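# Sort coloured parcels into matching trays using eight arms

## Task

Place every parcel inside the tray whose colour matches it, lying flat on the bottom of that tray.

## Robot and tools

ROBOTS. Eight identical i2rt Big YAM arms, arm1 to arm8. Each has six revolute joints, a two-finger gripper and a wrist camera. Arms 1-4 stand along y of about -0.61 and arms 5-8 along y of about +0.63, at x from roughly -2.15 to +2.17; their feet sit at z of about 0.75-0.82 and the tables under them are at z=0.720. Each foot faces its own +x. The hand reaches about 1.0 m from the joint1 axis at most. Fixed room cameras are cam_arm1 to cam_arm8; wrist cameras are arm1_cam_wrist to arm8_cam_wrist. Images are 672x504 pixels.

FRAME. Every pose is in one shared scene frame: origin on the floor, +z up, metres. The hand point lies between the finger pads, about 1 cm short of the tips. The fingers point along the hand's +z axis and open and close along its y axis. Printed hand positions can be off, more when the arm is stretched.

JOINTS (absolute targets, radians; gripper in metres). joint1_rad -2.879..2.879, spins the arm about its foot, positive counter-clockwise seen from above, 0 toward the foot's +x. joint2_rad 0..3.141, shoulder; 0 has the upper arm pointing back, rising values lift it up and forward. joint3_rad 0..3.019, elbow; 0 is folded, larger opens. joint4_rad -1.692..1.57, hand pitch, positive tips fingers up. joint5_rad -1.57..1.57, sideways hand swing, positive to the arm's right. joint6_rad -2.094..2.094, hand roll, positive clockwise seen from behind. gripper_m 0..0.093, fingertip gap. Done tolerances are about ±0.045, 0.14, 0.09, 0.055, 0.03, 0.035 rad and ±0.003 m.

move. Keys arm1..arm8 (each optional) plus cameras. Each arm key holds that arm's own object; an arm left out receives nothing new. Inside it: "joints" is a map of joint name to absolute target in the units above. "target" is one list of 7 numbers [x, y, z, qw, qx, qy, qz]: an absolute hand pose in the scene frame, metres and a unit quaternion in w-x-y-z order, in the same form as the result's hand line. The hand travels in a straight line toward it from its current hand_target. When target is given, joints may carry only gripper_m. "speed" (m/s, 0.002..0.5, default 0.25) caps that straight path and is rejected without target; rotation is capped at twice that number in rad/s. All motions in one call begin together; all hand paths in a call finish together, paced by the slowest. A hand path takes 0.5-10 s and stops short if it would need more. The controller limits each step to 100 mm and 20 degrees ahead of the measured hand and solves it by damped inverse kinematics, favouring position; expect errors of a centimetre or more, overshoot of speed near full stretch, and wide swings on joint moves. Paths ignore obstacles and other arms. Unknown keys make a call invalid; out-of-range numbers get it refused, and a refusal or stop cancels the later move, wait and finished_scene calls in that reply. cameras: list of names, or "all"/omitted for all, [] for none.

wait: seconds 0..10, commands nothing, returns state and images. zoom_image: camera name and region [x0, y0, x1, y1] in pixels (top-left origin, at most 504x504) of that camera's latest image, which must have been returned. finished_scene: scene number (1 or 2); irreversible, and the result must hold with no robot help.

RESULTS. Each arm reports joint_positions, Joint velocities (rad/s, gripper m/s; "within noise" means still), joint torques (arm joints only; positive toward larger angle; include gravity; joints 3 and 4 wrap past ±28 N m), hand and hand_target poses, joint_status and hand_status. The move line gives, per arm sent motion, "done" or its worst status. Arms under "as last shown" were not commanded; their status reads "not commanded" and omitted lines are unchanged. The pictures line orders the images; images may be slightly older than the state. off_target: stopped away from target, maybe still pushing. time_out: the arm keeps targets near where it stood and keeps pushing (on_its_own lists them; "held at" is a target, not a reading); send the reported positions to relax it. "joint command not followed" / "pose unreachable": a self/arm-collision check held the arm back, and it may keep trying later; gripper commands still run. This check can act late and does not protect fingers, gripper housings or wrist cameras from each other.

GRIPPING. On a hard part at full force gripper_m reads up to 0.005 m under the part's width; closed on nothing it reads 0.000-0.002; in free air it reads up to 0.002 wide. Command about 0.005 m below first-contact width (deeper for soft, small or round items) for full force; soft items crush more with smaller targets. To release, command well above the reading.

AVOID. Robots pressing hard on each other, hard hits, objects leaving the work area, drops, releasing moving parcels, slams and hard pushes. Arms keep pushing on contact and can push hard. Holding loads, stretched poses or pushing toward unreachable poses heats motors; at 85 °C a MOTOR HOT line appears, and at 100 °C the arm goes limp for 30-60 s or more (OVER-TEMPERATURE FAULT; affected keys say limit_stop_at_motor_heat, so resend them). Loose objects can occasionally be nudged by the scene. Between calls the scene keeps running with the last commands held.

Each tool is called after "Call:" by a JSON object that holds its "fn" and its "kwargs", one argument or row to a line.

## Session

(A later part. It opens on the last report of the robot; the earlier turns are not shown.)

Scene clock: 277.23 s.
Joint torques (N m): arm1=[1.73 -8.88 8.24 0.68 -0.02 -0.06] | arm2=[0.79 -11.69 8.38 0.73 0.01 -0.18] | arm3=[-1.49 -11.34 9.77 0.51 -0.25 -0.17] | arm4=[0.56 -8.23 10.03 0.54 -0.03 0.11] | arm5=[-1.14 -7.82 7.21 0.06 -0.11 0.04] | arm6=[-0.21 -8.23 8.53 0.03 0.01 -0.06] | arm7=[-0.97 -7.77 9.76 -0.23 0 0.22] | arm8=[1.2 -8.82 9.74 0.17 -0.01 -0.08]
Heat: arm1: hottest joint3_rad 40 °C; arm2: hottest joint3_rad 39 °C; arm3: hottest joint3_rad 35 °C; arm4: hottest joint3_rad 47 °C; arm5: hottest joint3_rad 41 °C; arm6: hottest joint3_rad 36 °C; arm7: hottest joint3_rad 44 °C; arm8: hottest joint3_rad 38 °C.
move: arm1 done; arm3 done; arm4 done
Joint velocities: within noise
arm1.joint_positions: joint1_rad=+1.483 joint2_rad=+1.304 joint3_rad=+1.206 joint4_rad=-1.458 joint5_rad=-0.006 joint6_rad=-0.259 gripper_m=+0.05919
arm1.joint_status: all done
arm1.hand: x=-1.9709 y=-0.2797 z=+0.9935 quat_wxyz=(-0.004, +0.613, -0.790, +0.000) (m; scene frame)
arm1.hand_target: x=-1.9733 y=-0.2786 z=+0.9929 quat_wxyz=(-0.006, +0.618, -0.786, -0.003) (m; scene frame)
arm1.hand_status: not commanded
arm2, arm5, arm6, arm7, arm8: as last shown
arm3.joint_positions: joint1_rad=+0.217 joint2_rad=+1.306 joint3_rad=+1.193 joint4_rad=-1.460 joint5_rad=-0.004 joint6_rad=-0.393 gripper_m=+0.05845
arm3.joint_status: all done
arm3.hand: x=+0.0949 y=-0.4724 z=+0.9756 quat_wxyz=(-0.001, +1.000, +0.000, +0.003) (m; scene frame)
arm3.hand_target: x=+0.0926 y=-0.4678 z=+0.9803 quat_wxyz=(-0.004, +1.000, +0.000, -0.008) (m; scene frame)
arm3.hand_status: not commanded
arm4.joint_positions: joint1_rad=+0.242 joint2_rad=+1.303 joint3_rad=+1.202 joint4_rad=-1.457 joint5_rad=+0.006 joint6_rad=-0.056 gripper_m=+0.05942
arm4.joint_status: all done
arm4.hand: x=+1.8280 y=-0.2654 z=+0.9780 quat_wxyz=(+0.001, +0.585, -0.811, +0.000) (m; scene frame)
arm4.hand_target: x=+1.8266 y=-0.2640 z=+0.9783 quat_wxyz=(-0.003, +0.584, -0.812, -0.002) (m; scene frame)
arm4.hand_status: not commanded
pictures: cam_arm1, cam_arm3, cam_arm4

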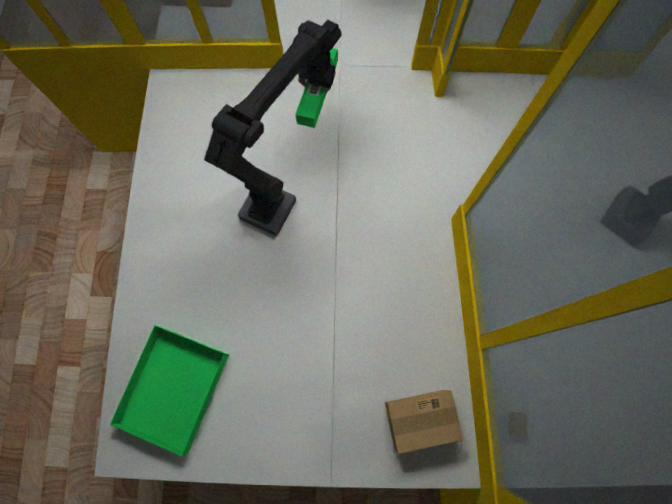

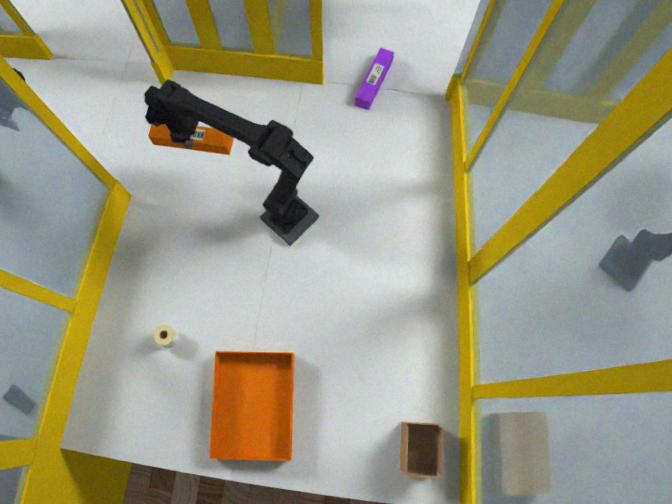

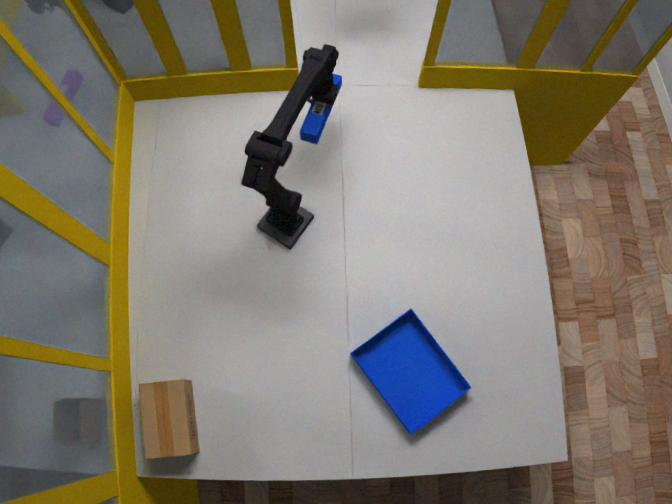

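Call:
{"fn": "move", "kwargs": {
  "arm1": {"joints":{"joint1_rad":-1.536,"joint6_rad":0}},
  "arm4": {"joints":{"joint1_rad":-1.876,"joint6_rad":0}},
  "arm3": {"joints":{"joint1_rad":2.14,"joint6_rad":-0.13}},
  "cameras": []
}}

Call:
{"fn": "move", "kwargs": {
  "arm1": {"target":[-2.408,-1.236,0.90,0,0.834,0.552,0],"speed":0.35},
  "arm4": {"target":[2.116,-1.182,0.90,0,0.4423,0.8969,0],"speed":0.35},
  "arm3": {"target":[0.407,-1.285,0.90,0,0.6756,0.7373,0],"speed":0.35},
  "cameras": []
}}

Call:
{"fn": "move", "kwargs": {
  "arm1": {"target":[-2.408,-1.236,0.835,0,0.834,0.552,0],"speed":0.2},
  "arm4": {"target":[2.116,-1.182,0.84,0,0.4423,0.8969,0],"speed":0.2},
  "arm3": {"target":[0.407,-1.285,0.835,0,0.6756,0.7373,0],"speed":0.2},
  "cameras": ["cam_arm1","cam_arm4","cam_arm3","arm1_cam_wrist","arm4_cam_wrist","arm3_cam_wrist"]
}}

Scene clock: 292.83 s.
Joint torques (N m): arm1=[1.73 -8.76 8.24 0.5 -0.02 0.04] | arm2=[0.79 -11.69 8.38 0.73 0.01 -0.18] | arm3=[-0.67 -11.46 9.7 0.49 -0.1 0.12] | arm4=[0.56 -8.06 10.07 0.57 -0.11 0.11] | arm5=[-1.03 -8.23 7.31 0.13 -0.09 0.01] | arm6=[-0.09 -8.23 8.51 0.02 0 -0.06] | arm7=[-0.85 -7.88 9.74 -0.18 -0.01 0.21] | arm8=[1.49 -8.88 9.74 0.16 -0.01 -0.1]
Heat: arm1: hottest joint3_rad 39 °C; arm2: hottest joint3_rad 39 °C; arm3: hottest joint3_rad 35 °C; arm4: hottest joint3_rad 46 °C; arm5: hottest joint3_rad 40 °C; arm6: hottest joint3_rad 36 °C; arm7: hottest joint3_rad 44 °C; arm8: hottest joint3_rad 37 °C.
move: arm1 done; arm3 done; arm4 done
Joint velocities: within noise
arm1.joint_positions: joint1_rad=-1.542 joint2_rad=+1.304 joint3_rad=+1.206 joint4_rad=-1.458 joint5_rad=-0.006 joint6_rad=-0.005 gripper_m=+0.05915
arm1.joint_status: all done
arm1.hand: x=-2.2944 y=-0.9467 z=+0.9993 quat_wxyz=(-0.012, -0.830, -0.557, +0.006) (m; scene frame)
arm1.hand_target: x=-2.2919 y=-0.9474 z=+0.9987 quat_wxyz=(-0.014, -0.830, -0.557, +0.008) (m; scene frame)
arm1.hand_status: not commanded
arm2, arm5, arm6, arm7, arm8: as last shown
arm3.joint_positions: joint1_rad=+2.141 joint2_rad=+1.306 joint3_rad=+1.193 joint4_rad=-1.460 joint5_rad=-0.008 joint6_rad=-0.146 gripper_m=+0.05845
arm3.joint_status: all done
arm3.hand: x=+0.4202 y=-0.9801 z=+0.9744 quat_wxyz=(+0.003, +0.669, +0.743, +0.007) (m; scene frame)
arm3.hand_target: x=+0.4196 y=-0.9839 z=+0.9791 quat_wxyz=(+0.009, +0.675, +0.738, -0.002) (m; scene frame)
arm3.hand_status: not commanded
arm4.joint_positions: joint1_rad=-1.884 joint2_rad=+1.303 joint3_rad=+1.202 joint4_rad=-1.457 joint5_rad=+0.009 joint6_rad=-0.007 gripper_m=+0.05934
arm4.joint_status: all done
arm4.hand: x=+1.9097 y=-0.9079 z=+0.9833 quat_wxyz=(-0.001, -0.446, -0.895, +0.014) (m; scene frame)
arm4.hand_target: x=+1.9128 y=-0.9064 z=+0.9836 quat_wxyz=(-0.005, -0.446, -0.895, +0.015) (m; scene frame)
arm4.hand_status: not commanded
pictures: none
No camera images: "cameras" was empty.

Scene clock: 295.43 s.
Joint torques (N m): arm1=[2.32 -19.37 12.63 -0.32 0.2 0.07] | arm2=[0.79 -11.75 8.38 0.73 0.01 -0.18] | arm3=[-0.32 -23.36 14.38 -0.34 0.03 0.13] | arm4=[-0.56 -18.67 14.99 -0.32 -0.15 -0.03] | arm5=[-0.85 -8.18 7.21 0.06 -0.12 0.04] | arm6=[-0.15 -8.23 8.51 0.02 0 -0.06] | arm7=[-0.79 -7.77 9.76 -0.18 0.01 0.21] | arm8=[1.44 -9.17 9.73 0.12 -0.03 -0.08]
Heat: arm1: hottest joint3_rad 40 °C; arm2: hottest joint3_rad 39 °C; arm3: hottest joint3_rad 35 °C; arm4: hottest joint3_rad 46 °C; arm5: hottest joint3_rad 40 °C; arm6: hottest joint3_rad 36 °C; arm7: hottest joint3_rad 44 °C; arm8: hottest joint3_rad 37 °C.
move: arm1 off_target; arm3 off_target; arm4 off_target
Joint velocities: within noise
arm1.joint_positions: joint1_rad=-1.542 joint2_rad=+2.184 joint3_rad=+2.097 joint4_rad=-1.511 joint5_rad=+0.004 joint6_rad=+0.010 gripper_m=+0.05915
arm1.joint_status: not commanded
arm1.hand: x=-2.4101 y=-1.2221 z=+0.8938 quat_wxyz=(+0.004, -0.835, -0.550, -0.009) (m; scene frame)
arm1.hand_target: x=-2.4076 y=-1.2354 z=+0.9000 quat_wxyz=(+0.000, -0.834, -0.552, +0.000) (m; scene frame)
arm1.hand_status: off_target (0.015 m and 1.1 deg from the pose sent, 0.326 m and 1.6 deg at the start)
arm2.joint_positions: joint1_rad=-2.078 joint2_rad=+1.307 joint3_rad=+1.200 joint4_rad=-1.455 joint5_rad=+0.002 joint6_rad=+0.422 gripper_m=+0.08992
arm2.joint_status: not commanded
arm2.hand: x=-0.5130 y=-0.4789 z=+1.0244 quat_wxyz=(-0.004, -0.010, -1.000, -0.001) (m; scene frame)
arm2.hand_target: x=-0.5134 y=-0.4760 z=+1.0269 quat_wxyz=(-0.010, +0.000, -1.000, -0.004) (m; scene frame)
arm2.hand_status: not commanded
arm3.joint_positions: joint1_rad=+2.141 joint2_rad=+2.152 joint3_rad=+2.072 joint4_rad=-1.526 joint5_rad=+0.001 joint6_rad=-0.142 gripper_m=+0.05845
arm3.joint_status: not commanded
arm3.hand: x=+0.4074 y=-1.2705 z=+0.8811 quat_wxyz=(-0.011, +0.670, +0.742, +0.017) (m; scene frame)
arm3.hand_target: x=+0.4072 y=-1.2838 z=+0.9002 quat_wxyz=(+0.001, +0.676, +0.737, +0.000) (m; scene frame)
arm3.hand_status: off_target (0.024 m and 2.5 deg from the pose sent, 0.314 m and 1.4 deg at the start)
arm4.joint_positions: joint1_rad=-1.884 joint2_rad=+2.302 joint3_rad=+2.362 joint4_rad=-1.647 joint5_rad=-0.013 joint6_rad=-0.008 gripper_m=+0.05934
arm4.joint_status: not commanded
arm4.hand: x=+2.1095 y=-1.1730 z=+0.8979 quat_wxyz=(+0.008, -0.446, -0.895, -0.003) (m; scene frame)
arm4.hand_target: x=+2.1155 y=-1.1815 z=+0.8998 quat_wxyz=(-0.001, -0.442, -0.897, +0.000) (m; scene frame)
arm4.hand_status: off_target (0.011 m and 1.0 deg from the pose sent, 0.353 m and 1.7 deg at the start)
arm5.joint_positions: joint1_rad=+1.514 joint2_rad=+1.307 joint3_rad=+1.193 joint4_rad=-1.443 joint5_rad=+0.000 joint6_rad=-0.008 gripper_m=+0.08988
arm5.joint_status: not commanded
arm5.hand: x=+2.0475 y=+0.2899 z=+1.0124 quat_wxyz=(+0.003, +0.808, +0.590, -0.002) (m; scene frame)
arm5.hand_target: x=+2.0456 y=+0.2910 z=+1.0173 quat_wxyz=(+0.004, +0.811, +0.585, -0.005) (m; scene frame)
arm5.hand_status: not commanded
arm6.joint_positions: joint1_rad=-1.225 joint2_rad=+1.318 joint3_rad=+1.197 joint4_rad=-1.445 joint5_rad=+0.000 joint6_rad=-0.007 gripper_m=+0.08989
arm6.joint_status: not commanded
arm6.hand: x=+0.7496 y=+0.2690 z=+1.0394 quat_wxyz=(-0.001, -0.795, -0.607, +0.002) (m; scene frame)
arm6.hand_target: x=+0.7523 y=+0.2704 z=+1.0469 quat_wxyz=(-0.006, -0.794, -0.608, +0.008) (m; scene frame)
arm6.hand_status: not commanded
arm7: as last shown
arm8.joint_positions: joint1_rad=+0.373 joint2_rad=+1.300 joint3_rad=+1.202 joint4_rad=-1.457 joint5_rad=-0.001 joint6_rad=+0.006 gripper_m=+0.08993
arm8.joint_status: not commanded
arm8.hand: x=-1.7469 y=+0.2954 z=+0.9882 quat_wxyz=(-0.006, -0.786, -0.618, +0.006) (m; scene frame)
arm8.hand_target: x=-1.7492 y=+0.2949 z=+0.9874 quat_wxyz=(-0.007, -0.786, -0.618, +0.009) (m; scene frame)
arm8.hand_status: not commanded
pictures: none
No camera images: "cameras" was empty.

Scene clock: 296.57 s.
Joint torques (N m): arm1=[1.9 -20.25 8.27 0.84 0.16 0.06] | arm2=[0.79 -11.69 8.38 0.75 0.01 -0.18] | arm3=[-0.32 -23.94 9.59 0.61 0.02 0.13] | arm4=[-0.44 -19.25 10.21 0.76 -0.15 -0.02] | arm5=[-1.2 -7.88 7.23 0.01 -0.07 0.01] | arm6=[-0.09 -8.35 8.53 0.01 0.01 -0.06] | arm7=[-0.73 -7.82 9.76 -0.23 0.01 0.22] | arm8=[1.32 -8.88 9.66 0.13 -0.02 -0.09]
Heat: arm1: hottest joint3_rad 40 °C; arm2: hottest joint3_rad 39 °C; arm3: hottest joint3_rad 35 °C; arm4: hottest joint3_rad 47 °C; arm5: hottest joint3_rad 40 °C; arm6: hottest joint3_rad 36 °C; arm7: hottest joint3_rad 44 °C; arm8: hottest joint3_rad 37 °C.
move: arm1 off_target; arm3 done; arm4 off_target
Joint velocities: within noise
arm1.joint_positions: joint1_rad=-1.542 joint2_rad=+2.221 joint3_rad=+2.032 joint4_rad=-1.387 joint5_rad=+0.004 joint6_rad=+0.010 gripper_m=+0.05915
arm1.joint_status: not commanded
arm1.hand: x=-2.4137 y=-1.2316 z=+0.8442 quat_wxyz=(-0.002, -0.835, -0.550, +0.000) (m; scene frame)
arm1.hand_target: x=-2.4079 y=-1.2358 z=+0.8350 quat_wxyz=(+0.000, -0.834, -0.552, +0.000) (m; scene frame)
arm1.hand_status: off_target (0.012 m and 0.3 deg from the pose sent, 0.061 m and 1.1 deg at the start)
arm2, arm5, arm6, arm7, arm8: as last shown
arm3.joint_positions: joint1_rad=+2.141 joint2_rad=+2.188 joint3_rad=+2.002 joint4_rad=-1.402 joint5_rad=+0.001 joint6_rad=-0.142 gripper_m=+0.05845
arm3.joint_status: not commanded
arm3.hand: x=+0.4072 y=-1.2791 z=+0.8311 quat_wxyz=(-0.006, +0.670, +0.742, +0.010) (m; scene frame)
arm3.hand_target: x=+0.4071 y=-1.2849 z=+0.8352 quat_wxyz=(+0.000, +0.676, +0.737, +0.000) (m; scene frame)
arm3.hand_status: done (0.007 m and 1.6 deg from the pose sent, 0.048 m and 2.5 deg at the start)
arm4.joint_positions: joint1_rad=-1.884 joint2_rad=+2.310 joint3_rad=+2.265 joint4_rad=-1.515 joint5_rad=-0.013 joint6_rad=-0.008 gripper_m=+0.05934
arm4.joint_status: not commanded
arm4.hand: x=+2.1143 y=-1.1804 z=+0.8556 quat_wxyz=(-0.004, -0.446, -0.895, +0.004) (m; scene frame)
arm4.hand_target: x=+2.1158 y=-1.1818 z=+0.8402 quat_wxyz=(+0.000, -0.442, -0.897, +0.000) (m; scene frame)
arm4.hand_status: off_target (0.016 m and 0.8 deg from the pose sent, 0.059 m and 1.0 deg at the start)
pictures: arm1_cam_wrist, arm3_cam_wrist, arm4_cam_wrist, cam_arm1, cam_arm3, cam_arm4
camera_calibration:
arm1_cam_wrist: T_world_to_cam=[[-0.912784, 0.408371, -0.00764831, -1.69274], [0.330866, 0.750266, 0.572388, 1.24419], [0.239485, 0.519936, -0.819947, 2.03723], [0, 0, 0, 1]] pos_world=[-2.44465, -1.30143, 0.945315]
arm3_cam_wrist: T_world_to_cam=[[-0.995292, -0.0968937, 0.00229699, 0.278346], [-0.0761332, 0.796267, 0.600135, 0.556654], [-0.0599784, 0.597135, -0.799895, 1.57701], [0, 0, 0, 1]] pos_world=[0.414003, -1.35797, 0.926739]
arm4_cam_wrist: T_world_to_cam=[[-0.789389, -0.613725, 0.0143606, 0.929631], [-0.496847, 0.652448, 0.572237, 1.33575], [-0.360566, 0.444583, -0.819963, 2.1136], [0, 0, 0, 1]] pos_world=[2.1596, -1.24064, 0.955359]

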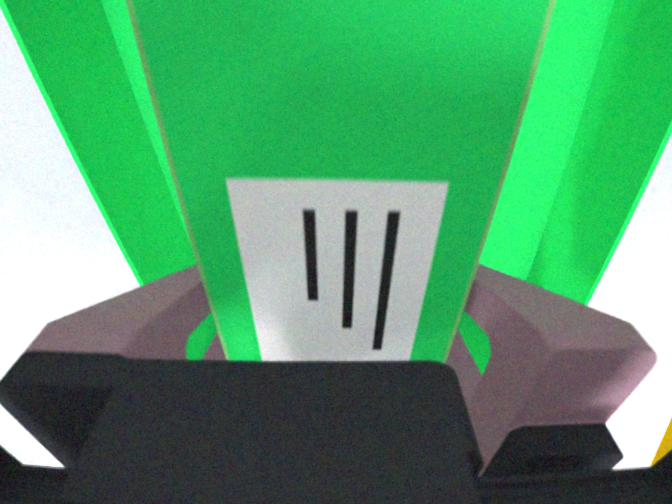

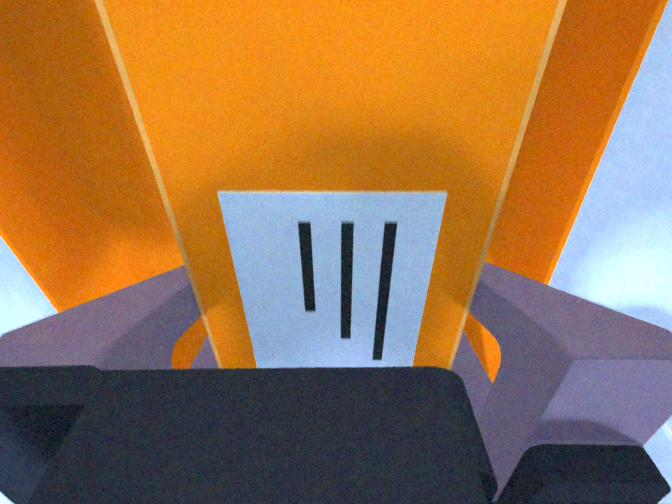

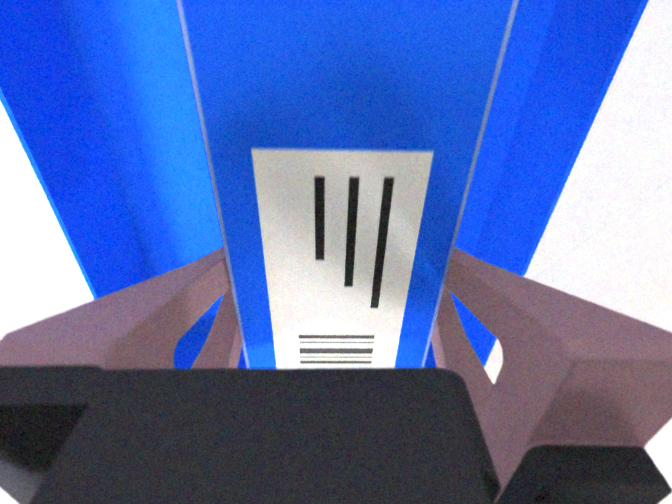

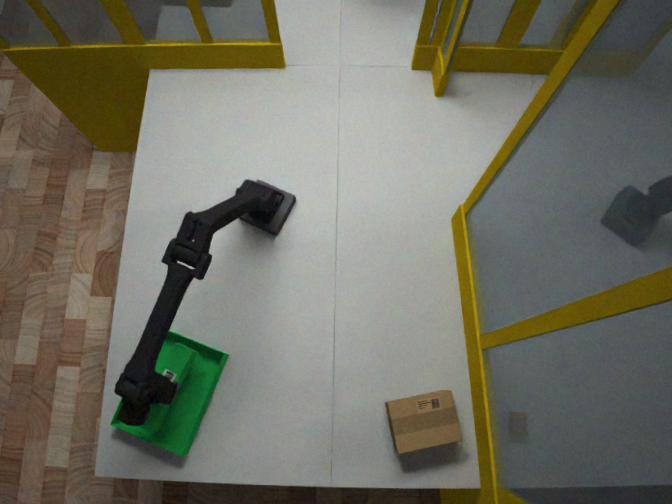

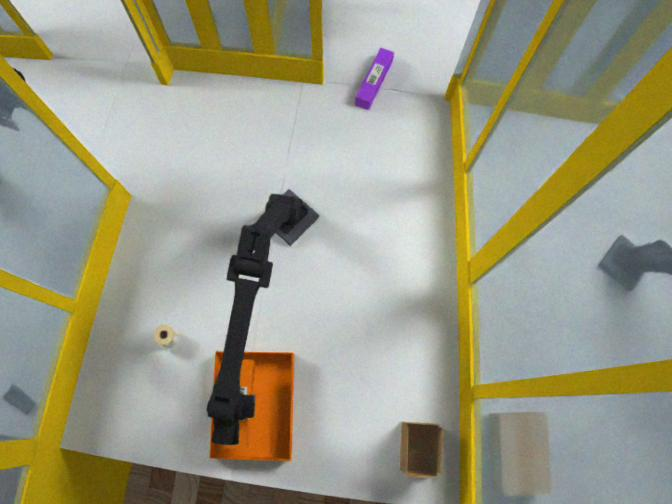

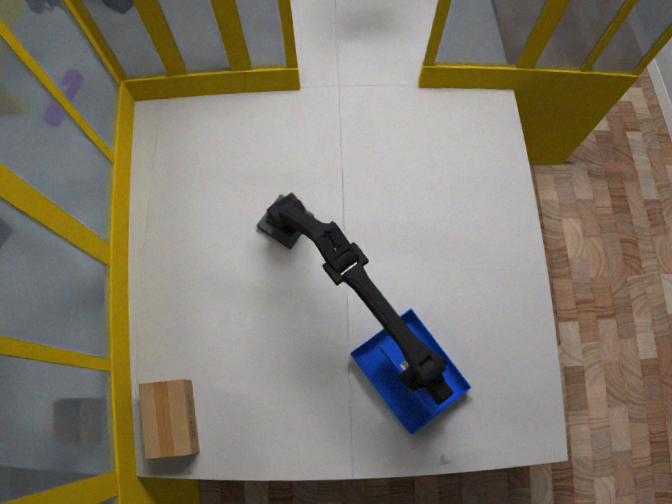

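Call:
{"fn": "move", "kwargs": {
  "arm1": {"target":[-2.408,-1.236,0.765,0,0.834,0.552,0],"speed":0.15},
  "arm4": {"target":[2.116,-1.182,0.768,0,0.4423,0.8969,0],"speed":0.15},
  "arm3": {"target":[0.407,-1.285,0.762,0,0.6756,0.7373,0],"speed":0.15},
  "cameras": []
}}

Call:
{"fn": "move", "kwargs": {
  "arm1": {"target":[-2.408,-1.236,0.755,0,0.834,0.552,0],"speed":0.1},
  "arm4": {"target":[2.116,-1.182,0.757,0,0.4423,0.8969,0],"speed":0.1},
  "arm3": {"target":[0.407,-1.285,0.748,0,0.6756,0.7373,0],"speed":0.1},
  "cameras": ["cam_arm1","cam_arm3","cam_arm4"]
}}

Scene clock: 326.83 s.
Joint torques (N m): arm1=[2.08 -19.9 8.02 0.75 0.17 0.08] | arm2=[0.79 -11.69 8.38 0.75 0.01 -0.18] | arm3=[-0.38 -24.47 9.26 0.57 0.02 0.12] | arm4=[-0.32 -19.25 10.19 0.76 -0.15 -0.01] | arm5=[-0.91 -7.77 7.19 0.28 -0.1 0] | arm6=[-0.15 -8.23 8.53 0.02 0 -0.06] | arm7=[-0.73 -7.71 9.76 -0.17 0.01 0.21] | arm8=[1.55 -8.64 9.77 0.06 -0.03 -0.08]
Heat: arm1: hottest joint3_rad 37 °C; arm2: hottest joint3_rad 38 °C; arm3: hottest joint2_rad 36 °C; arm4: hottest joint3_rad 47 °C; arm5: hottest joint3_rad 40 °C; arm6: hottest joint3_rad 35 °C; arm7: hottest joint3_rad 44 °C; arm8: hottest joint3_rad 36 °C.
move: arm1 off_target; arm3 done; arm4 off_target
Joint velocities: within noise
arm1.joint_positions: joint1_rad=-1.542 joint2_rad=+2.279 joint3_rad=+1.945 joint4_rad=-1.242 joint5_rad=+0.004 joint6_rad=+0.010 gripper_m=+0.05915
arm1.joint_status: not commanded
arm1.hand: x=-2.4137 y=-1.2327 z=+0.7744 quat_wxyz=(-0.002, -0.835, -0.550, +0.000) (m; scene frame)
arm1.hand_target: x=-2.4080 y=-1.2359 z=+0.7651 quat_wxyz=(+0.000, -0.834, -0.552, +0.000) (m; scene frame)
arm1.hand_status: off_target (0.011 m and 0.3 deg from the pose sent, 0.080 m and 0.3 deg at the start)
arm2, arm5, arm6, arm7, arm8: as last shown
arm3.joint_positions: joint1_rad=+2.141 joint2_rad=+2.246 joint3_rad=+1.906 joint4_rad=-1.248 joint5_rad=+0.001 joint6_rad=-0.142 gripper_m=+0.05845
arm3.joint_status: not commanded
arm3.hand: x=+0.4077 y=-1.2784 z=+0.7577 quat_wxyz=(-0.006, +0.670, +0.742, +0.011) (m; scene frame)
arm3.hand_target: x=+0.4071 y=-1.2849 z=+0.7622 quat_wxyz=(+0.000, +0.676, +0.737, +0.000) (m; scene frame)
arm3.hand_status: done (0.008 m and 1.6 deg from the pose sent, 0.069 m and 1.6 deg at the start)
arm4.joint_positions: joint1_rad=-1.884 joint2_rad=+2.347 joint3_rad=+2.144 joint4_rad=-1.358 joint5_rad=-0.013 joint6_rad=-0.008 gripper_m=+0.05934
arm4.joint_status: not commanded
arm4.hand: x=+2.1140 y=-1.1819 z=+0.7847 quat_wxyz=(-0.004, -0.446, -0.895, +0.004) (m; scene frame)
arm4.hand_target: x=+2.1157 y=-1.1817 z=+0.7683 quat_wxyz=(+0.000, -0.442, -0.897, +0.000) (m; scene frame)
arm4.hand_status: off_target (0.017 m and 0.8 deg from the pose sent, 0.088 m and 0.8 deg at the start)
pictures: none
No camera images: "cameras" was empty.

Scene clock: 327.80 s.
Joint torques (N m): arm1=[1.96 -19.66 7.28 0.8 0.2 0.06] | arm2=[0.79 -11.75 8.38 0.75 0.01 -0.18] | arm3=[-0.32 -23.59 8.8 0.55 0.02 0.11] | arm4=[-0.32 -18.73 9.55 0.8 -0.15 0] | arm5=[-1.14 -8.06 7.19 -0.02 -0.07 0.02] | arm6=[-0.15 -8.18 8.54 0.02 0.01 -0.06] | arm7=[-0.91 -7.82 9.8 -0.24 0.03 0.21] | arm8=[1.32 -8.88 9.7 0.1 -0.03 -0.08]
Heat: arm1: hottest joint3_rad 37 °C; arm2: hottest joint3_rad 38 °C; arm3: hottest joint2_rad 36 °C; arm4: hottest joint3_rad 47 °C; arm5: hottest joint3_rad 40 °C; arm6: hottest joint3_rad 35 °C; arm7: hottest joint3_rad 44 °C; arm8: hottest joint3_rad 36 °C.
move: arm1 off_target; arm3 done; arm4 off_target
Joint velocities: within noise
arm1.joint_positions: joint1_rad=-1.542 joint2_rad=+2.279 joint3_rad=+1.945 joint4_rad=-1.224 joint5_rad=+0.004 joint6_rad=+0.010 gripper_m=+0.05915
arm1.joint_status: not commanded
arm1.hand: x=-2.4154 y=-1.2369 z=+0.7745 quat_wxyz=(-0.007, -0.835, -0.550, +0.008) (m; scene frame)
arm1.hand_target: x=-2.4079 y=-1.2355 z=+0.7553 quat_wxyz=(+0.000, -0.834, -0.552, +0.000) (m; scene frame)
arm1.hand_status: off_target (0.021 m and 1.2 deg from the pose sent, 0.020 m and 0.3 deg at the start)
arm2, arm5, arm6, arm8: as last shown
arm3.joint_positions: joint1_rad=+2.141 joint2_rad=+2.247 joint3_rad=+1.898 joint4_rad=-1.221 joint5_rad=+0.001 joint6_rad=-0.142 gripper_m=+0.05845
arm3.joint_status: not commanded
arm3.hand: x=+0.4075 y=-1.2821 z=+0.7544 quat_wxyz=(+0.000, +0.670, +0.742, +0.003) (m; scene frame)
arm3.hand_target: x=+0.4071 y=-1.2849 z=+0.7479 quat_wxyz=(+0.000, +0.676, +0.737, +0.000) (m; scene frame)
arm3.hand_status: done (0.007 m and 0.9 deg from the pose sent, 0.012 m and 1.6 deg at the start)
arm4.joint_positions: joint1_rad=-1.884 joint2_rad=+2.347 joint3_rad=+2.137 joint4_rad=-1.335 joint5_rad=-0.013 joint6_rad=-0.008 gripper_m=+0.05934
arm4.joint_status: not commanded
arm4.hand: x=+2.1159 y=-1.1846 z=+0.7818 quat_wxyz=(-0.011, -0.445, -0.895, +0.007) (m; scene frame)
arm4.hand_target: x=+2.1155 y=-1.1814 z=+0.7574 quat_wxyz=(+0.000, -0.442, -0.897, +0.000) (m; scene frame)
arm4.hand_status: off_target (0.025 m and 1.6 deg from the pose sent, 0.028 m and 0.8 deg at the start)
arm7.joint_positions: joint1_rad=-1.128 joint2_rad=+1.292 joint3_rad=+1.205 joint4_rad=-1.439 joint5_rad=-0.002 joint6_rad=-0.009 gripper_m=+0.09010
arm7.joint_status: not commanded
arm7.hand: x=-0.4969 y=+0.2471 z=+1.0329 quat_wxyz=(-0.014, -0.770, -0.638, +0.016) (m; scene frame)
arm7.hand_target: x=-0.4987 y=+0.2507 z=+1.0280 quat_wxyz=(-0.006, -0.775, -0.632, +0.008) (m; scene frame)
arm7.hand_status: not commanded
pictures: cam_arm1, cam_arm3, cam_arm4

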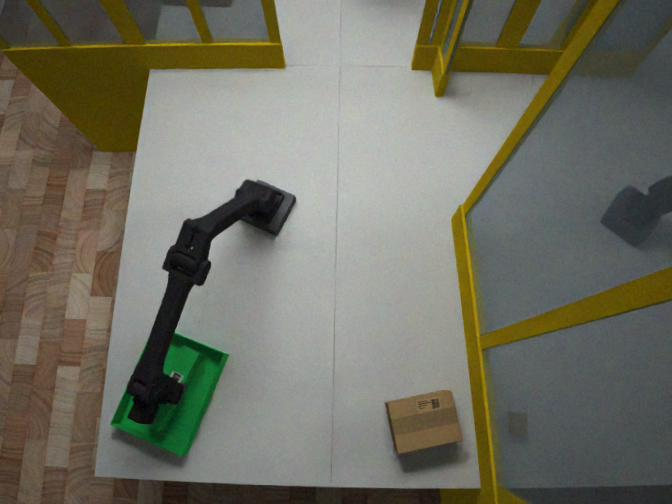

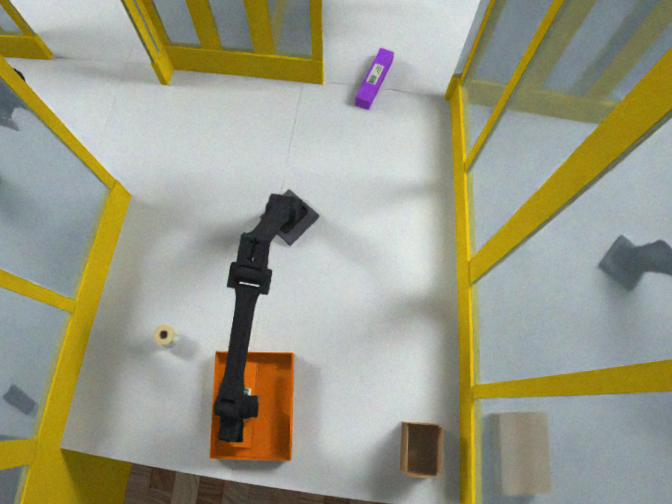

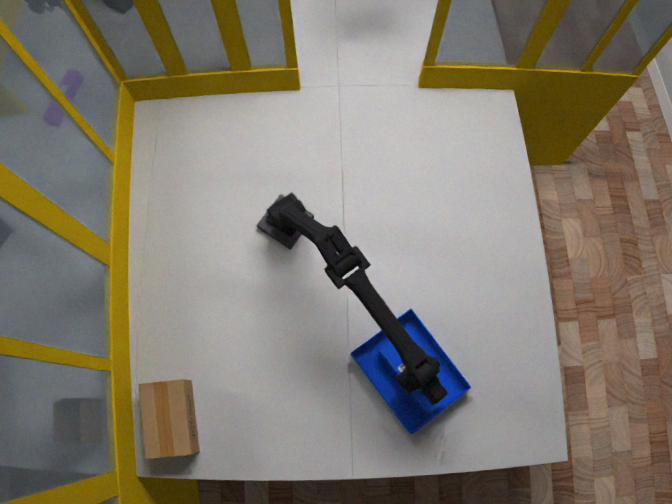

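Call:
{"fn": "move", "kwargs": {
  "arm1": {"target":[-2.408,-1.236,0.742,0,0.834,0.552,0],"speed":0.1},
  "arm4": {"target":[2.116,-1.182,0.738,0,0.4423,0.8969,0],"speed":0.1},
  "arm3": {"target":[0.407,-1.285,0.742,0,0.6756,0.7373,0],"speed":0.1},
  "cameras": ["arm1_cam_wrist","arm3_cam_wrist","arm4_cam_wrist"]
}}

Scene clock: 334.90 s.
Joint torques (N m): arm1=[2.32 -19.37 7.54 0.87 0.17 0.07] | arm2=[0.79 -11.69 8.38 0.73 0.01 -0.19] | arm3=[-0.32 -23.36 8.65 0.65 0.02 0.11] | arm4=[-0.26 -18.49 9.47 0.98 -0.15 0] | arm5=[-1.2 -7.82 7.15 0.03 -0.08 0.01] | arm6=[-0.15 -8.23 8.53 0.02 0 -0.05] | arm7=[-0.79 -7.77 9.74 -0.25 0 0.2] | arm8=[1.55 -8.94 9.72 0.09 -0.02 -0.1]
Heat: arm1: hottest joint3_rad 37 °C; arm2: hottest joint3_rad 38 °C; arm3: hottest joint2_rad 36 °C; arm4: hottest joint3_rad 47 °C; arm5: hottest joint3_rad 40 °C; arm6: hottest joint3_rad 35 °C; arm7: hottest joint3_rad 44 °C; arm8: hottest joint3_rad 36 °C.
move: arm1 off_target; arm3 done; arm4 off_target
Joint velocities: within noise
arm1.joint_positions: joint1_rad=-1.542 joint2_rad=+2.293 joint3_rad=+1.932 joint4_rad=-1.200 joint5_rad=+0.004 joint6_rad=+0.010 gripper_m=+0.05915
arm1.joint_status: not commanded
arm1.hand: x=-2.4149 y=-1.2361 z=+0.7604 quat_wxyz=(-0.006, -0.835, -0.550, +0.007) (m; scene frame)
arm1.hand_target: x=-2.4079 y=-1.2356 z=+0.7423 quat_wxyz=(+0.000, -0.834, -0.552, +0.000) (m; scene frame)
arm1.hand_status: off_target (0.020 m and 1.1 deg from the pose sent, 0.033 m and 1.3 deg at the start)
arm2, arm5, arm6, arm7, arm8: as last shown
arm3.joint_positions: joint1_rad=+2.141 joint2_rad=+2.250 joint3_rad=+1.894 joint4_rad=-1.211 joint5_rad=+0.001 joint6_rad=-0.142 gripper_m=+0.05845
arm3.joint_status: not commanded
arm3.hand: x=+0.4075 y=-1.2826 z=+0.7509 quat_wxyz=(+0.001, +0.670, +0.742, +0.002) (m; scene frame)
arm3.hand_target: x=+0.4071 y=-1.2849 z=+0.7421 quat_wxyz=(+0.000, +0.676, +0.737, +0.000) (m; scene frame)
arm3.hand_status: done (0.009 m and 0.9 deg from the pose sent, 0.013 m and 0.9 deg at the start)
arm4.joint_positions: joint1_rad=-1.884 joint2_rad=+2.360 joint3_rad=+2.117 joint4_rad=-1.303 joint5_rad=-0.013 joint6_rad=-0.009 gripper_m=+0.05934
arm4.joint_status: not commanded
arm4.hand: x=+2.1158 y=-1.1847 z=+0.7657 quat_wxyz=(-0.011, -0.445, -0.895, +0.007) (m; scene frame)
arm4.hand_target: x=+2.1154 y=-1.1812 z=+0.7386 quat_wxyz=(+0.000, -0.442, -0.897, +0.000) (m; scene frame)
arm4.hand_status: off_target (0.028 m and 1.6 deg from the pose sent, 0.044 m and 1.6 deg at the start)
pictures: arm1_cam_wrist, arm3_cam_wrist, arm4_cam_wrist
camera_calibration:
arm1_cam_wrist: T_world_to_cam=[[-0.912787, 0.408358, -0.00804487, -1.6924], [0.334268, 0.758205, 0.559813, 1.3235], [0.234704, 0.5083, -0.82858, 1.95174], [0, 0, 0, 1]] pos_world=[-2.44528, -1.30445, 0.862644]
arm3_cam_wrist: T_world_to_cam=[[-0.9953, -0.0967067, 0.00511859, 0.276618], [-0.0755509, 0.808459, 0.583683, 0.635271], [-0.0605842, 0.580553, -0.811965, 1.50298], [0, 0, 0, 1]] pos_world=[0.414369, -1.3594, 0.848153]
arm4_cam_wrist: T_world_to_cam=[[-0.789142, -0.614044, 0.0143276, 0.928633], [-0.502573, 0.658942, 0.559657, 1.4202], [-0.353095, 0.434448, -0.828601, 2.02114], [0, 0, 0, 1]] pos_world=[2.16023, -1.24369, 0.866592]

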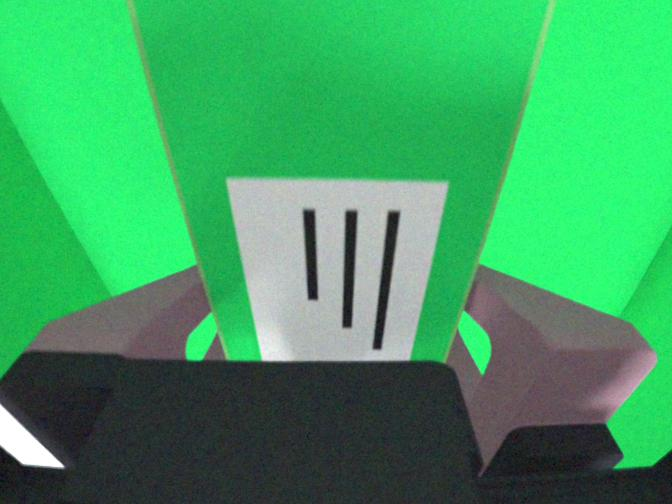

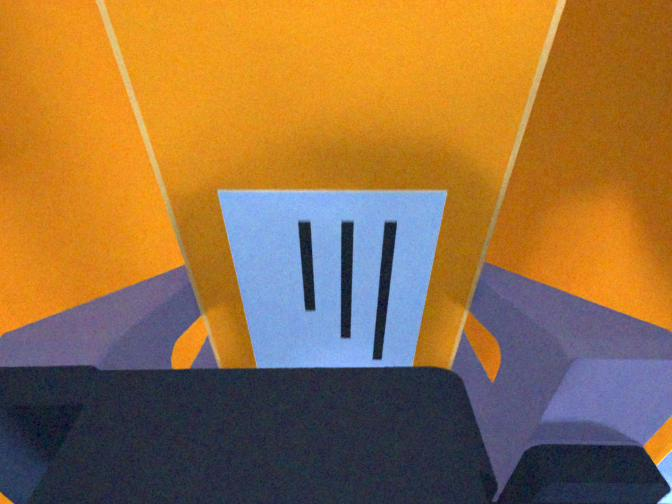

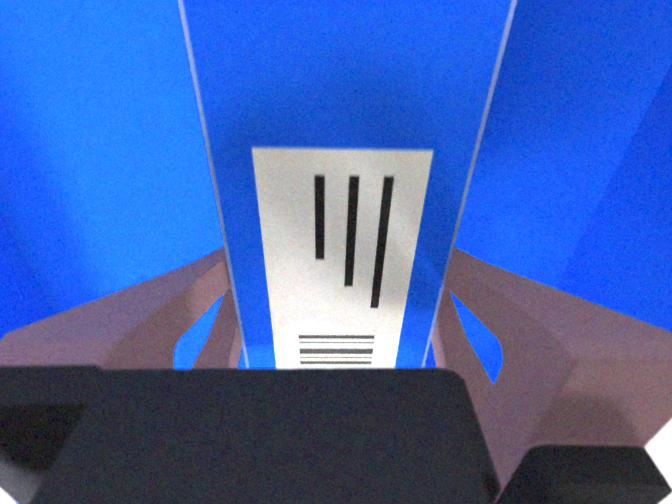

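At floor. Release all (arm4 a touch lower first), and stage arm3 to purple.

Call:
{"fn": "move", "kwargs": {
  "arm1": {"joints":{"gripper_m":0.09}},
  "arm4": {"target":[2.116,-1.182,0.733,0,0.4423,0.8969,0],"speed":0.1},
  "arm3": {"joints":{"gripper_m":0.09}},
  "cameras": []
}}

Call:
{"fn": "move", "kwargs": {
  "arm3": {"target":[0.407,-1.285,0.90,0,0.6756,0.7373,0],"speed":0.3},
  "arm4": {"joints":{"gripper_m":0.09}},
  "cameras": []
}}

Call:
{"fn": "move", "kwargs": {
  "arm3": {"joints":{"joint2_rad":1.3,"joint3_rad":1.2,"joint4_rad":-1.45,"joint6_rad":-0.12}},
  "arm1": {"target":[-2.408,-1.236,0.90,0,0.834,0.552,0],"speed":0.25},
  "arm4": {"target":[2.116,-1.182,0.90,0,0.4423,0.8969,0],"speed":0.25},
  "cameras": []
}}

Call:
{"fn": "move", "kwargs": {
  "arm3": {"joints":{"joint1_rad":-1.340}},
  "arm1": {"joints":{"joint2_rad":1.3,"joint3_rad":1.2,"joint4_rad":-1.45}},
  "arm4": {"joints":{"joint2_rad":1.3,"joint3_rad":1.2,"joint4_rad":-1.45}},
  "cameras": ["cam_arm1","cam_arm4","cam_arm3"]
}}

Call:
{"fn": "move", "kwargs": {
  "arm3": {"target":[0.679,0.006,0.85,0,-0.6082,0.7938,0],"speed":0.35},
  "cameras": ["arm3_cam_wrist"]
}}

Scene clock: 348.70 s.
Joint torques (N m): arm1=[2.2 -19.6 7.57 0.85 0.16 0.06] | arm2=[0.85 -11.75 8.39 0.73 0.01 -0.18] | arm3=[-0.38 -23.41 8.64 0.68 0.02 0.12] | arm4=[-0.26 -18.2 8.94 1.35 -0.15 0.01] | arm5=[-1.26 -7.65 7.23 -0.09 -0.08 0.02] | arm6=[-0.21 -8.23 8.54 0.02 0 -0.06] | arm7=[-0.73 -7.77 9.76 -0.21 -0.01 0.2] | arm8=[1.55 -8.94 9.69 0.14 -0.02 -0.1]
Heat: arm1: hottest joint3_rad 36 °C; arm2: hottest joint3_rad 38 °C; arm3: hottest joint2_rad 35 °C; arm4: hottest joint3_rad 45 °C; arm5: hottest joint3_rad 40 °C; arm6: hottest joint3_rad 35 °C; arm7: hottest joint3_rad 44 °C; arm8: hottest joint3_rad 36 °C.
move: arm1 done; arm3 done; arm4 off_target
Joint velocities: within noise
arm1.joint_positions: joint1_rad=-1.542 joint2_rad=+2.293 joint3_rad=+1.932 joint4_rad=-1.200 joint5_rad=+0.004 joint6_rad=+0.010 gripper_m=+0.08989
arm1.joint_status: all done
arm1.hand: x=-2.4150 y=-1.2361 z=+0.7604 quat_wxyz=(-0.006, -0.835, -0.550, +0.007) (m; scene frame)
arm1.hand_target: x=-2.4079 y=-1.2355 z=+0.7423 quat_wxyz=(+0.000, -0.834, -0.552, +0.000) (m; scene frame)
arm1.hand_status: not commanded
arm2, arm5, arm6, arm7, arm8: as last shown
arm3.joint_positions: joint1_rad=+2.141 joint2_rad=+2.250 joint3_rad=+1.894 joint4_rad=-1.211 joint5_rad=+0.001 joint6_rad=-0.142 gripper_m=+0.08997
arm3.joint_status: all done
arm3.hand: x=+0.4075 y=-1.2825 z=+0.7506 quat_wxyz=(+0.001, +0.670, +0.742, +0.002) (m; scene frame)
arm3.hand_target: x=+0.4071 y=-1.2848 z=+0.7419 quat_wxyz=(+0.000, +0.676, +0.737, +0.000) (m; scene frame)
arm3.hand_status: not commanded
arm4.joint_positions: joint1_rad=-1.884 joint2_rad=+2.360 joint3_rad=+2.117 joint4_rad=-1.302 joint5_rad=-0.013 joint6_rad=-0.009 gripper_m=+0.05934
arm4.joint_status: not commanded
arm4.hand: x=+2.1159 y=-1.1849 z=+0.7657 quat_wxyz=(-0.012, -0.445, -0.895, +0.007) (m; scene frame)
arm4.hand_target: x=+2.1151 y=-1.1810 z=+0.7338 quat_wxyz=(+0.000, -0.442, -0.897, +0.000) (m; scene frame)
arm4.hand_status: off_target (0.033 m and 1.6 deg from the pose sent, 0.033 m and 1.6 deg at the start)
pictures: none
No camera images: "cameras" was empty.

Scene clock: 350.30 s.
Joint torques (N m): arm1=[2.2 -19.96 7.53 0.8 0.18 0.05] | arm2=[0.79 -11.75 8.38 0.73 0.01 -0.19] | arm3=[-0.32 -24.06 14.34 -0.34 0 0.12] | arm4=[-0.26 -18.61 9.32 0.8 -0.14 0.01] | arm5=[-0.97 -8.18 7.16 0.05 -0.06 0.03] | arm6=[-0.15 -8.23 8.51 -0.01 0 -0.05] | arm7=[-0.73 -7.88 9.73 -0.2 0 0.19] | arm8=[1.2 -8.76 9.72 0.1 -0.02 -0.09]
Heat: arm1: hottest joint3_rad 36 °C; arm2: hottest joint3_rad 38 °C; arm3: hottest joint2_rad 35 °C; arm4: hottest joint3_rad 45 °C; arm5: hottest joint3_rad 40 °C; arm6: hottest joint3_rad 35 °C; arm7: hottest joint3_rad 44 °C; arm8: hottest joint3_rad 36 °C.
move: arm3 off_target; arm4 done
Joint velocities: within noise
arm1, arm2, arm5, arm6, arm7, arm8: as last shown
arm3.joint_positions: joint1_rad=+2.141 joint2_rad=+2.159 joint3_rad=+2.071 joint4_rad=-1.526 joint5_rad=+0.001 joint6_rad=-0.142 gripper_m=+0.08997
arm3.joint_status: not commanded
arm3.hand: x=+0.4074 y=-1.2703 z=+0.8764 quat_wxyz=(-0.014, +0.670, +0.742, +0.020) (m; scene frame)
arm3.hand_target: x=+0.4072 y=-1.2836 z=+0.9001 quat_wxyz=(+0.001, +0.675, +0.737, +0.000) (m; scene frame)
arm3.hand_status: off_target (0.028 m and 2.9 deg from the pose sent, 0.149 m and 0.9 deg at the start; pose on its path clipped on 9 of 48 steps)
arm4.joint_positions: joint1_rad=-1.884 joint2_rad=+2.365 joint3_rad=+2.112 joint4_rad=-1.289 joint5_rad=-0.013 joint6_rad=-0.009 gripper_m=+0.08991
arm4.joint_status: all done
arm4.hand: x=+2.1164 y=-1.1857 z=+0.7603 quat_wxyz=(-0.013, -0.445, -0.895, +0.008) (m; scene frame)
arm4.hand_target: x=+2.1151 y=-1.1810 z=+0.7337 quat_wxyz=(+0.000, -0.442, -0.897, +0.000) (m; scene frame)
arm4.hand_status: not commanded
pictures: none
No camera images: "cameras" was empty.

Scene clock: 351.90 s.
Joint torques (N m): arm1=[2.08 -18.73 12.07 -0.24 0.16 0.07] | arm2=[0.85 -11.69 8.38 0.75 0.01 -0.19] | arm3=[-0.32 -11.05 9.58 0.5 0 0.12] | arm4=[-0.56 -18.14 14.97 -0.13 -0.14 -0.02] | arm5=[-1.32 -8.35 7.31 0.05 -0.07 0.04] | arm6=[-0.15 -8.18 8.54 0.02 0 -0.06] | arm7=[-0.85 -7.77 9.76 -0.21 0 0.22] | arm8=[1.38 -8.82 9.72 0.08 -0.01 -0.1]
Heat: arm1: hottest joint3_rad 36 °C; arm2: hottest joint3_rad 38 °C; arm3: hottest joint2_rad 35 °C; arm4: hottest joint3_rad 45 °C; arm5: hottest joint3_rad 40 °C; arm6: hottest joint3_rad 35 °C; arm7: hottest joint3_rad 44 °C; arm8: hottest joint3_rad 36 °C.
move: arm1 off_target; arm3 done; arm4 off_target
Joint velocities: within noise
arm1.joint_positions: joint1_rad=-1.542 joint2_rad=+2.180 joint3_rad=+2.106 joint4_rad=-1.512 joint5_rad=+0.004 joint6_rad=+0.011 gripper_m=+0.08989
arm1.joint_status: not commanded
arm1.hand: x=-2.4111 y=-1.2241 z=+0.8994 quat_wxyz=(+0.001, -0.835, -0.550, -0.004) (m; scene frame)
arm1.hand_target: x=-2.4077 y=-1.2355 z=+0.9000 quat_wxyz=(+0.000, -0.834, -0.552, +0.001) (m; scene frame)
arm1.hand_status: off_target (0.012 m and 0.5 deg from the pose sent, 0.140 m and 1.1 deg at the start)
arm2, arm5, arm6, arm7, arm8: as last shown
arm3.joint_positions: joint1_rad=+2.141 joint2_rad=+1.302 joint3_rad=+1.195 joint4_rad=-1.459 joint5_rad=+0.001 joint6_rad=-0.136 gripper_m=+0.08997
arm3.joint_status: all done
arm3.hand: x=+0.4186 y=-0.9804 z=+0.9765 quat_wxyz=(+0.001, +0.672, +0.740, +0.002) (m; scene frame)
arm3.hand_target: x=+0.4184 y=-0.9839 z=+0.9792 quat_wxyz=(+0.005, +0.678, +0.735, -0.006) (m; scene frame)
arm3.hand_status: not commanded
arm4.joint_positions: joint1_rad=-1.884 joint2_rad=+2.295 joint3_rad=+2.362 joint4_rad=-1.647 joint5_rad=-0.013 joint6_rad=-0.009 gripper_m=+0.08991
arm4.joint_status: not commanded
arm4.hand: x=+2.1097 y=-1.1729 z=+0.9026 quat_wxyz=(+0.004, -0.445, -0.895, -0.001) (m; scene frame)
arm4.hand_target: x=+2.1155 y=-1.1814 z=+0.8999 quat_wxyz=(-0.001, -0.442, -0.897, +0.000) (m; scene frame)
arm4.hand_status: off_target (0.011 m and 0.7 deg from the pose sent, 0.140 m and 1.8 deg at the start; pose on its path clipped on 1 of 48 steps)
pictures: none
No camera images: "cameras" was empty.

Scene clock: 355.10 s.
Joint torques (N m): arm1=[2.43 -8.41 8.08 0.57 0.15 0.06] | arm2=[0.79 -11.69 8.38 0.73 0.01 -0.19] | arm3=[-0.44 -11.05 9.57 0.49 -0.16 0.11] | arm4=[-0.32 -8.29 9.88 0.72 -0.14 -0.02] | arm5=[-1.38 -7.71 7.32 0.06 -0.07 0.05] | arm6=[-0.15 -8.23 8.54 0.02 0 -0.06] | arm7=[-0.79 -7.59 9.72 -0.18 0 0.2] | arm8=[1.55 -9 9.69 0.13 -0.03 -0.08]
Heat: arm1: hottest joint3_rad 36 °C; arm2: hottest joint3_rad 38 °C; arm3: hottest joint2_rad 35 °C; arm4: hottest joint3_rad 45 °C; arm5: hottest joint3_rad 40 °C; arm6: hottest joint3_rad 35 °C; arm7: hottest joint3_rad 44 °C; arm8: hottest joint3_rad 36 °C.
move: arm1 done; arm3 done; arm4 done
Joint velocities: within noise
arm1.joint_positions: joint1_rad=-1.542 joint2_rad=+1.302 joint3_rad=+1.208 joint4_rad=-1.458 joint5_rad=+0.004 joint6_rad=+0.011 gripper_m=+0.08989
arm1.joint_status: all done
arm1.hand: x=-2.2961 y=-0.9463 z=+1.0011 quat_wxyz=(-0.009, -0.835, -0.550, +0.011) (m; scene frame)
arm1.hand_target: x=-2.2924 y=-0.9474 z=+0.9987 quat_wxyz=(-0.008, -0.834, -0.552, +0.012) (m; scene frame)
arm1.hand_status: not commanded
arm2.joint_positions: joint1_rad=-2.078 joint2_rad=+1.307 joint3_rad=+1.200 joint4_rad=-1.455 joint5_rad=+0.002 joint6_rad=+0.422 gripper_m=+0.08992
arm2.joint_status: not commanded
arm2.hand: x=-0.5130 y=-0.4789 z=+1.0244 quat_wxyz=(-0.004, -0.010, -1.000, -0.001) (m; scene frame)
arm2.hand_target: x=-0.5134 y=-0.4760 z=+1.0269 quat_wxyz=(-0.010, +0.000, -1.000, -0.004) (m; scene frame)
arm2.hand_status: not commanded
arm3.joint_positions: joint1_rad=-1.343 joint2_rad=+1.302 joint3_rad=+1.195 joint4_rad=-1.459 joint5_rad=+0.006 joint6_rad=-0.134 gripper_m=+0.09001
arm3.joint_status: all done
arm3.hand: x=+0.5727 y=-0.2725 z=+0.9815 quat_wxyz=(-0.007, +0.614, -0.789, +0.001) (m; scene frame)
arm3.hand_target: x=+0.5729 y=-0.2689 z=+0.9842 quat_wxyz=(-0.014, +0.610, -0.793, -0.004) (m; scene frame)
arm3.hand_status: not commanded
arm4.joint_positions: joint1_rad=-1.884 joint2_rad=+1.306 joint3_rad=+1.204 joint4_rad=-1.460 joint5_rad=-0.013 joint6_rad=-0.009 gripper_m=+0.08991
arm4.joint_status: all done
arm4.hand: x=+1.9126 y=-0.9055 z=+0.9829 quat_wxyz=(-0.004, -0.445, -0.895, +0.003) (m; scene frame)
arm4.hand_target: x=+1.9131 y=-0.9062 z=+0.9836 quat_wxyz=(-0.010, -0.442, -0.897, +0.005) (m; scene frame)
arm4.hand_status: not commanded
arm5.joint_positions: joint1_rad=+1.514 joint2_rad=+1.307 joint3_rad=+1.193 joint4_rad=-1.443 joint5_rad=+0.000 joint6_rad=-0.008 gripper_m=+0.08988
arm5.joint_status: not commanded
arm5.hand: x=+2.0475 y=+0.2899 z=+1.0124 quat_wxyz=(+0.003, +0.808, +0.590, -0.002) (m; scene frame)
arm5.hand_target: x=+2.0456 y=+0.2910 z=+1.0173 quat_wxyz=(+0.004, +0.811, +0.585, -0.005) (m; scene frame)
arm5.hand_status: not commanded
arm6.joint_positions: joint1_rad=-1.225 joint2_rad=+1.318 joint3_rad=+1.197 joint4_rad=-1.445 joint5_rad=+0.000 joint6_rad=-0.007 gripper_m=+0.08989
arm6.joint_status: not commanded
arm6.hand: x=+0.7496 y=+0.2690 z=+1.0394 quat_wxyz=(-0.001, -0.795, -0.607, +0.002) (m; scene frame)
arm6.hand_target: x=+0.7523 y=+0.2704 z=+1.0469 quat_wxyz=(-0.006, -0.794, -0.608, +0.008) (m; scene frame)
arm6.hand_status: not commanded
arm7: as last shown
arm8.joint_positions: joint1_rad=+0.373 joint2_rad=+1.300 joint3_rad=+1.202 joint4_rad=-1.457 joint5_rad=-0.001 joint6_rad=+0.006 gripper_m=+0.08993
arm8.joint_status: not commanded
arm8.hand: x=-1.7469 y=+0.2954 z=+0.9882 quat_wxyz=(-0.006, -0.786, -0.618, +0.006) (m; scene frame)
arm8.hand_target: x=-1.7492 y=+0.2949 z=+0.9874 quat_wxyz=(-0.007, -0.786, -0.618, +0.009) (m; scene frame)
arm8.hand_status: not commanded
pictures: cam_arm1, cam_arm3, cam_arm4

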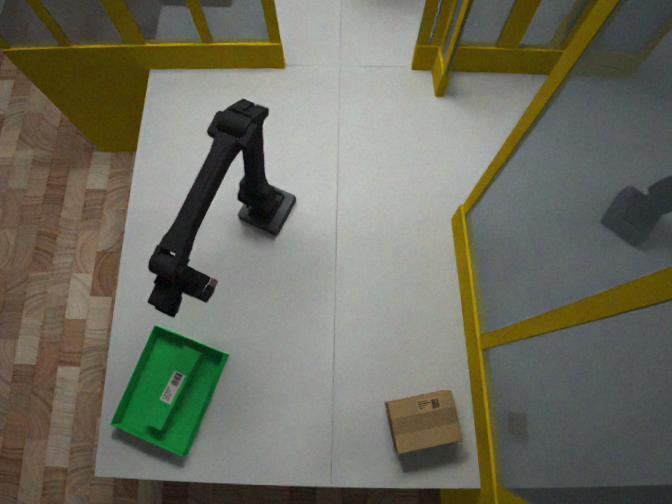

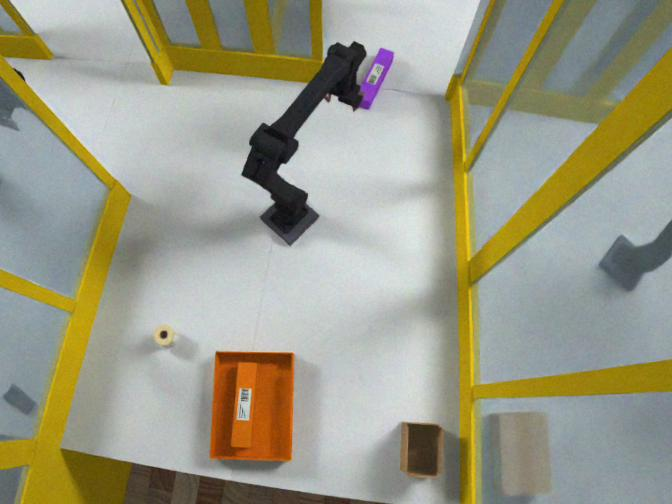

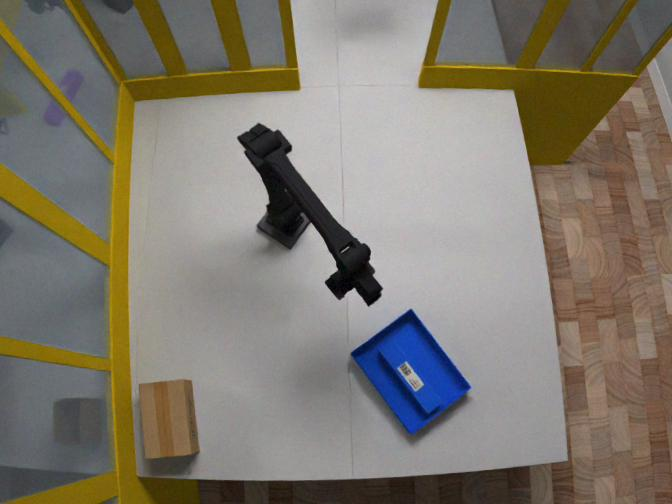

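Scene clock: 357.10 s.
Joint torques (N m): arm1=[2.2 -8.35 8.2 0.58 0.16 0.08] | arm2=[0.79 -11.69 8.38 0.73 0.01 -0.19] | arm3=[-0.21 -23.06 13.85 -0.38 -0.28 0.13] | arm4=[-0.32 -8.29 9.89 0.7 -0.14 -0.02] | arm5=[-1.2 -7.71 7.12 -0.03 -0.1 0] | arm6=[-0.15 -8.18 8.53 0.01 0.01 -0.06] | arm7=[-0.85 -7.77 9.8 -0.21 0.01 0.2] | arm8=[1.49 -8.94 9.68 0.2 -0.04 -0.08]
Heat: arm1: hottest joint3_rad 36 °C; arm2: hottest joint3_rad 38 °C; arm3: hottest joint2_rad 35 °C; arm4: hottest joint3_rad 45 °C; arm5: hottest joint3_rad 40 °C; arm6: hottest joint3_rad 35 °C; arm7: hottest joint3_rad 44 °C; arm8: hottest joint3_rad 36 °C.
move: arm3 off_target
Joint velocities: within noise
arm1, arm2, arm4, arm5, arm6, arm7, arm8: as last shown
arm3.joint_positions: joint1_rad=-1.343 joint2_rad=+2.157 joint3_rad=+1.928 joint4_rad=-1.388 joint5_rad=+0.001 joint6_rad=-0.129 gripper_m=+0.09001
arm3.joint_status: not commanded
arm3.hand: x=+0.6776 y=-0.0105 z=+0.8330 quat_wxyz=(+0.015, +0.612, -0.791, +0.011) (m; scene frame)
arm3.hand_target: x=+0.6785 y=+0.0050 z=+0.8502 quat_wxyz=(+0.000, +0.608, -0.794, +0.000) (m; scene frame)
arm3.hand_status: off_target (0.024 m and 2.2 deg from the pose sent, 0.326 m and 1.2 deg at the start)
pictures: arm3_cam_wrist
camera_calibration:
arm3_cam_wrist: T_world_to_cam=[[0.966898, -0.255022, 0.00844688, -0.665993], [-0.206652, -0.763227, 0.612193, -0.372104], [-0.149676, -0.593674, -0.790663, 0.877791], [0, 0, 0, 1]] pos_world=[0.698436, 0.0672792, 0.927462]

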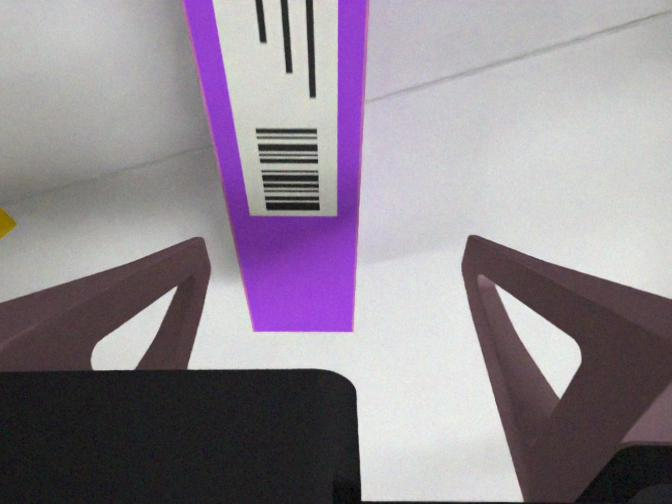

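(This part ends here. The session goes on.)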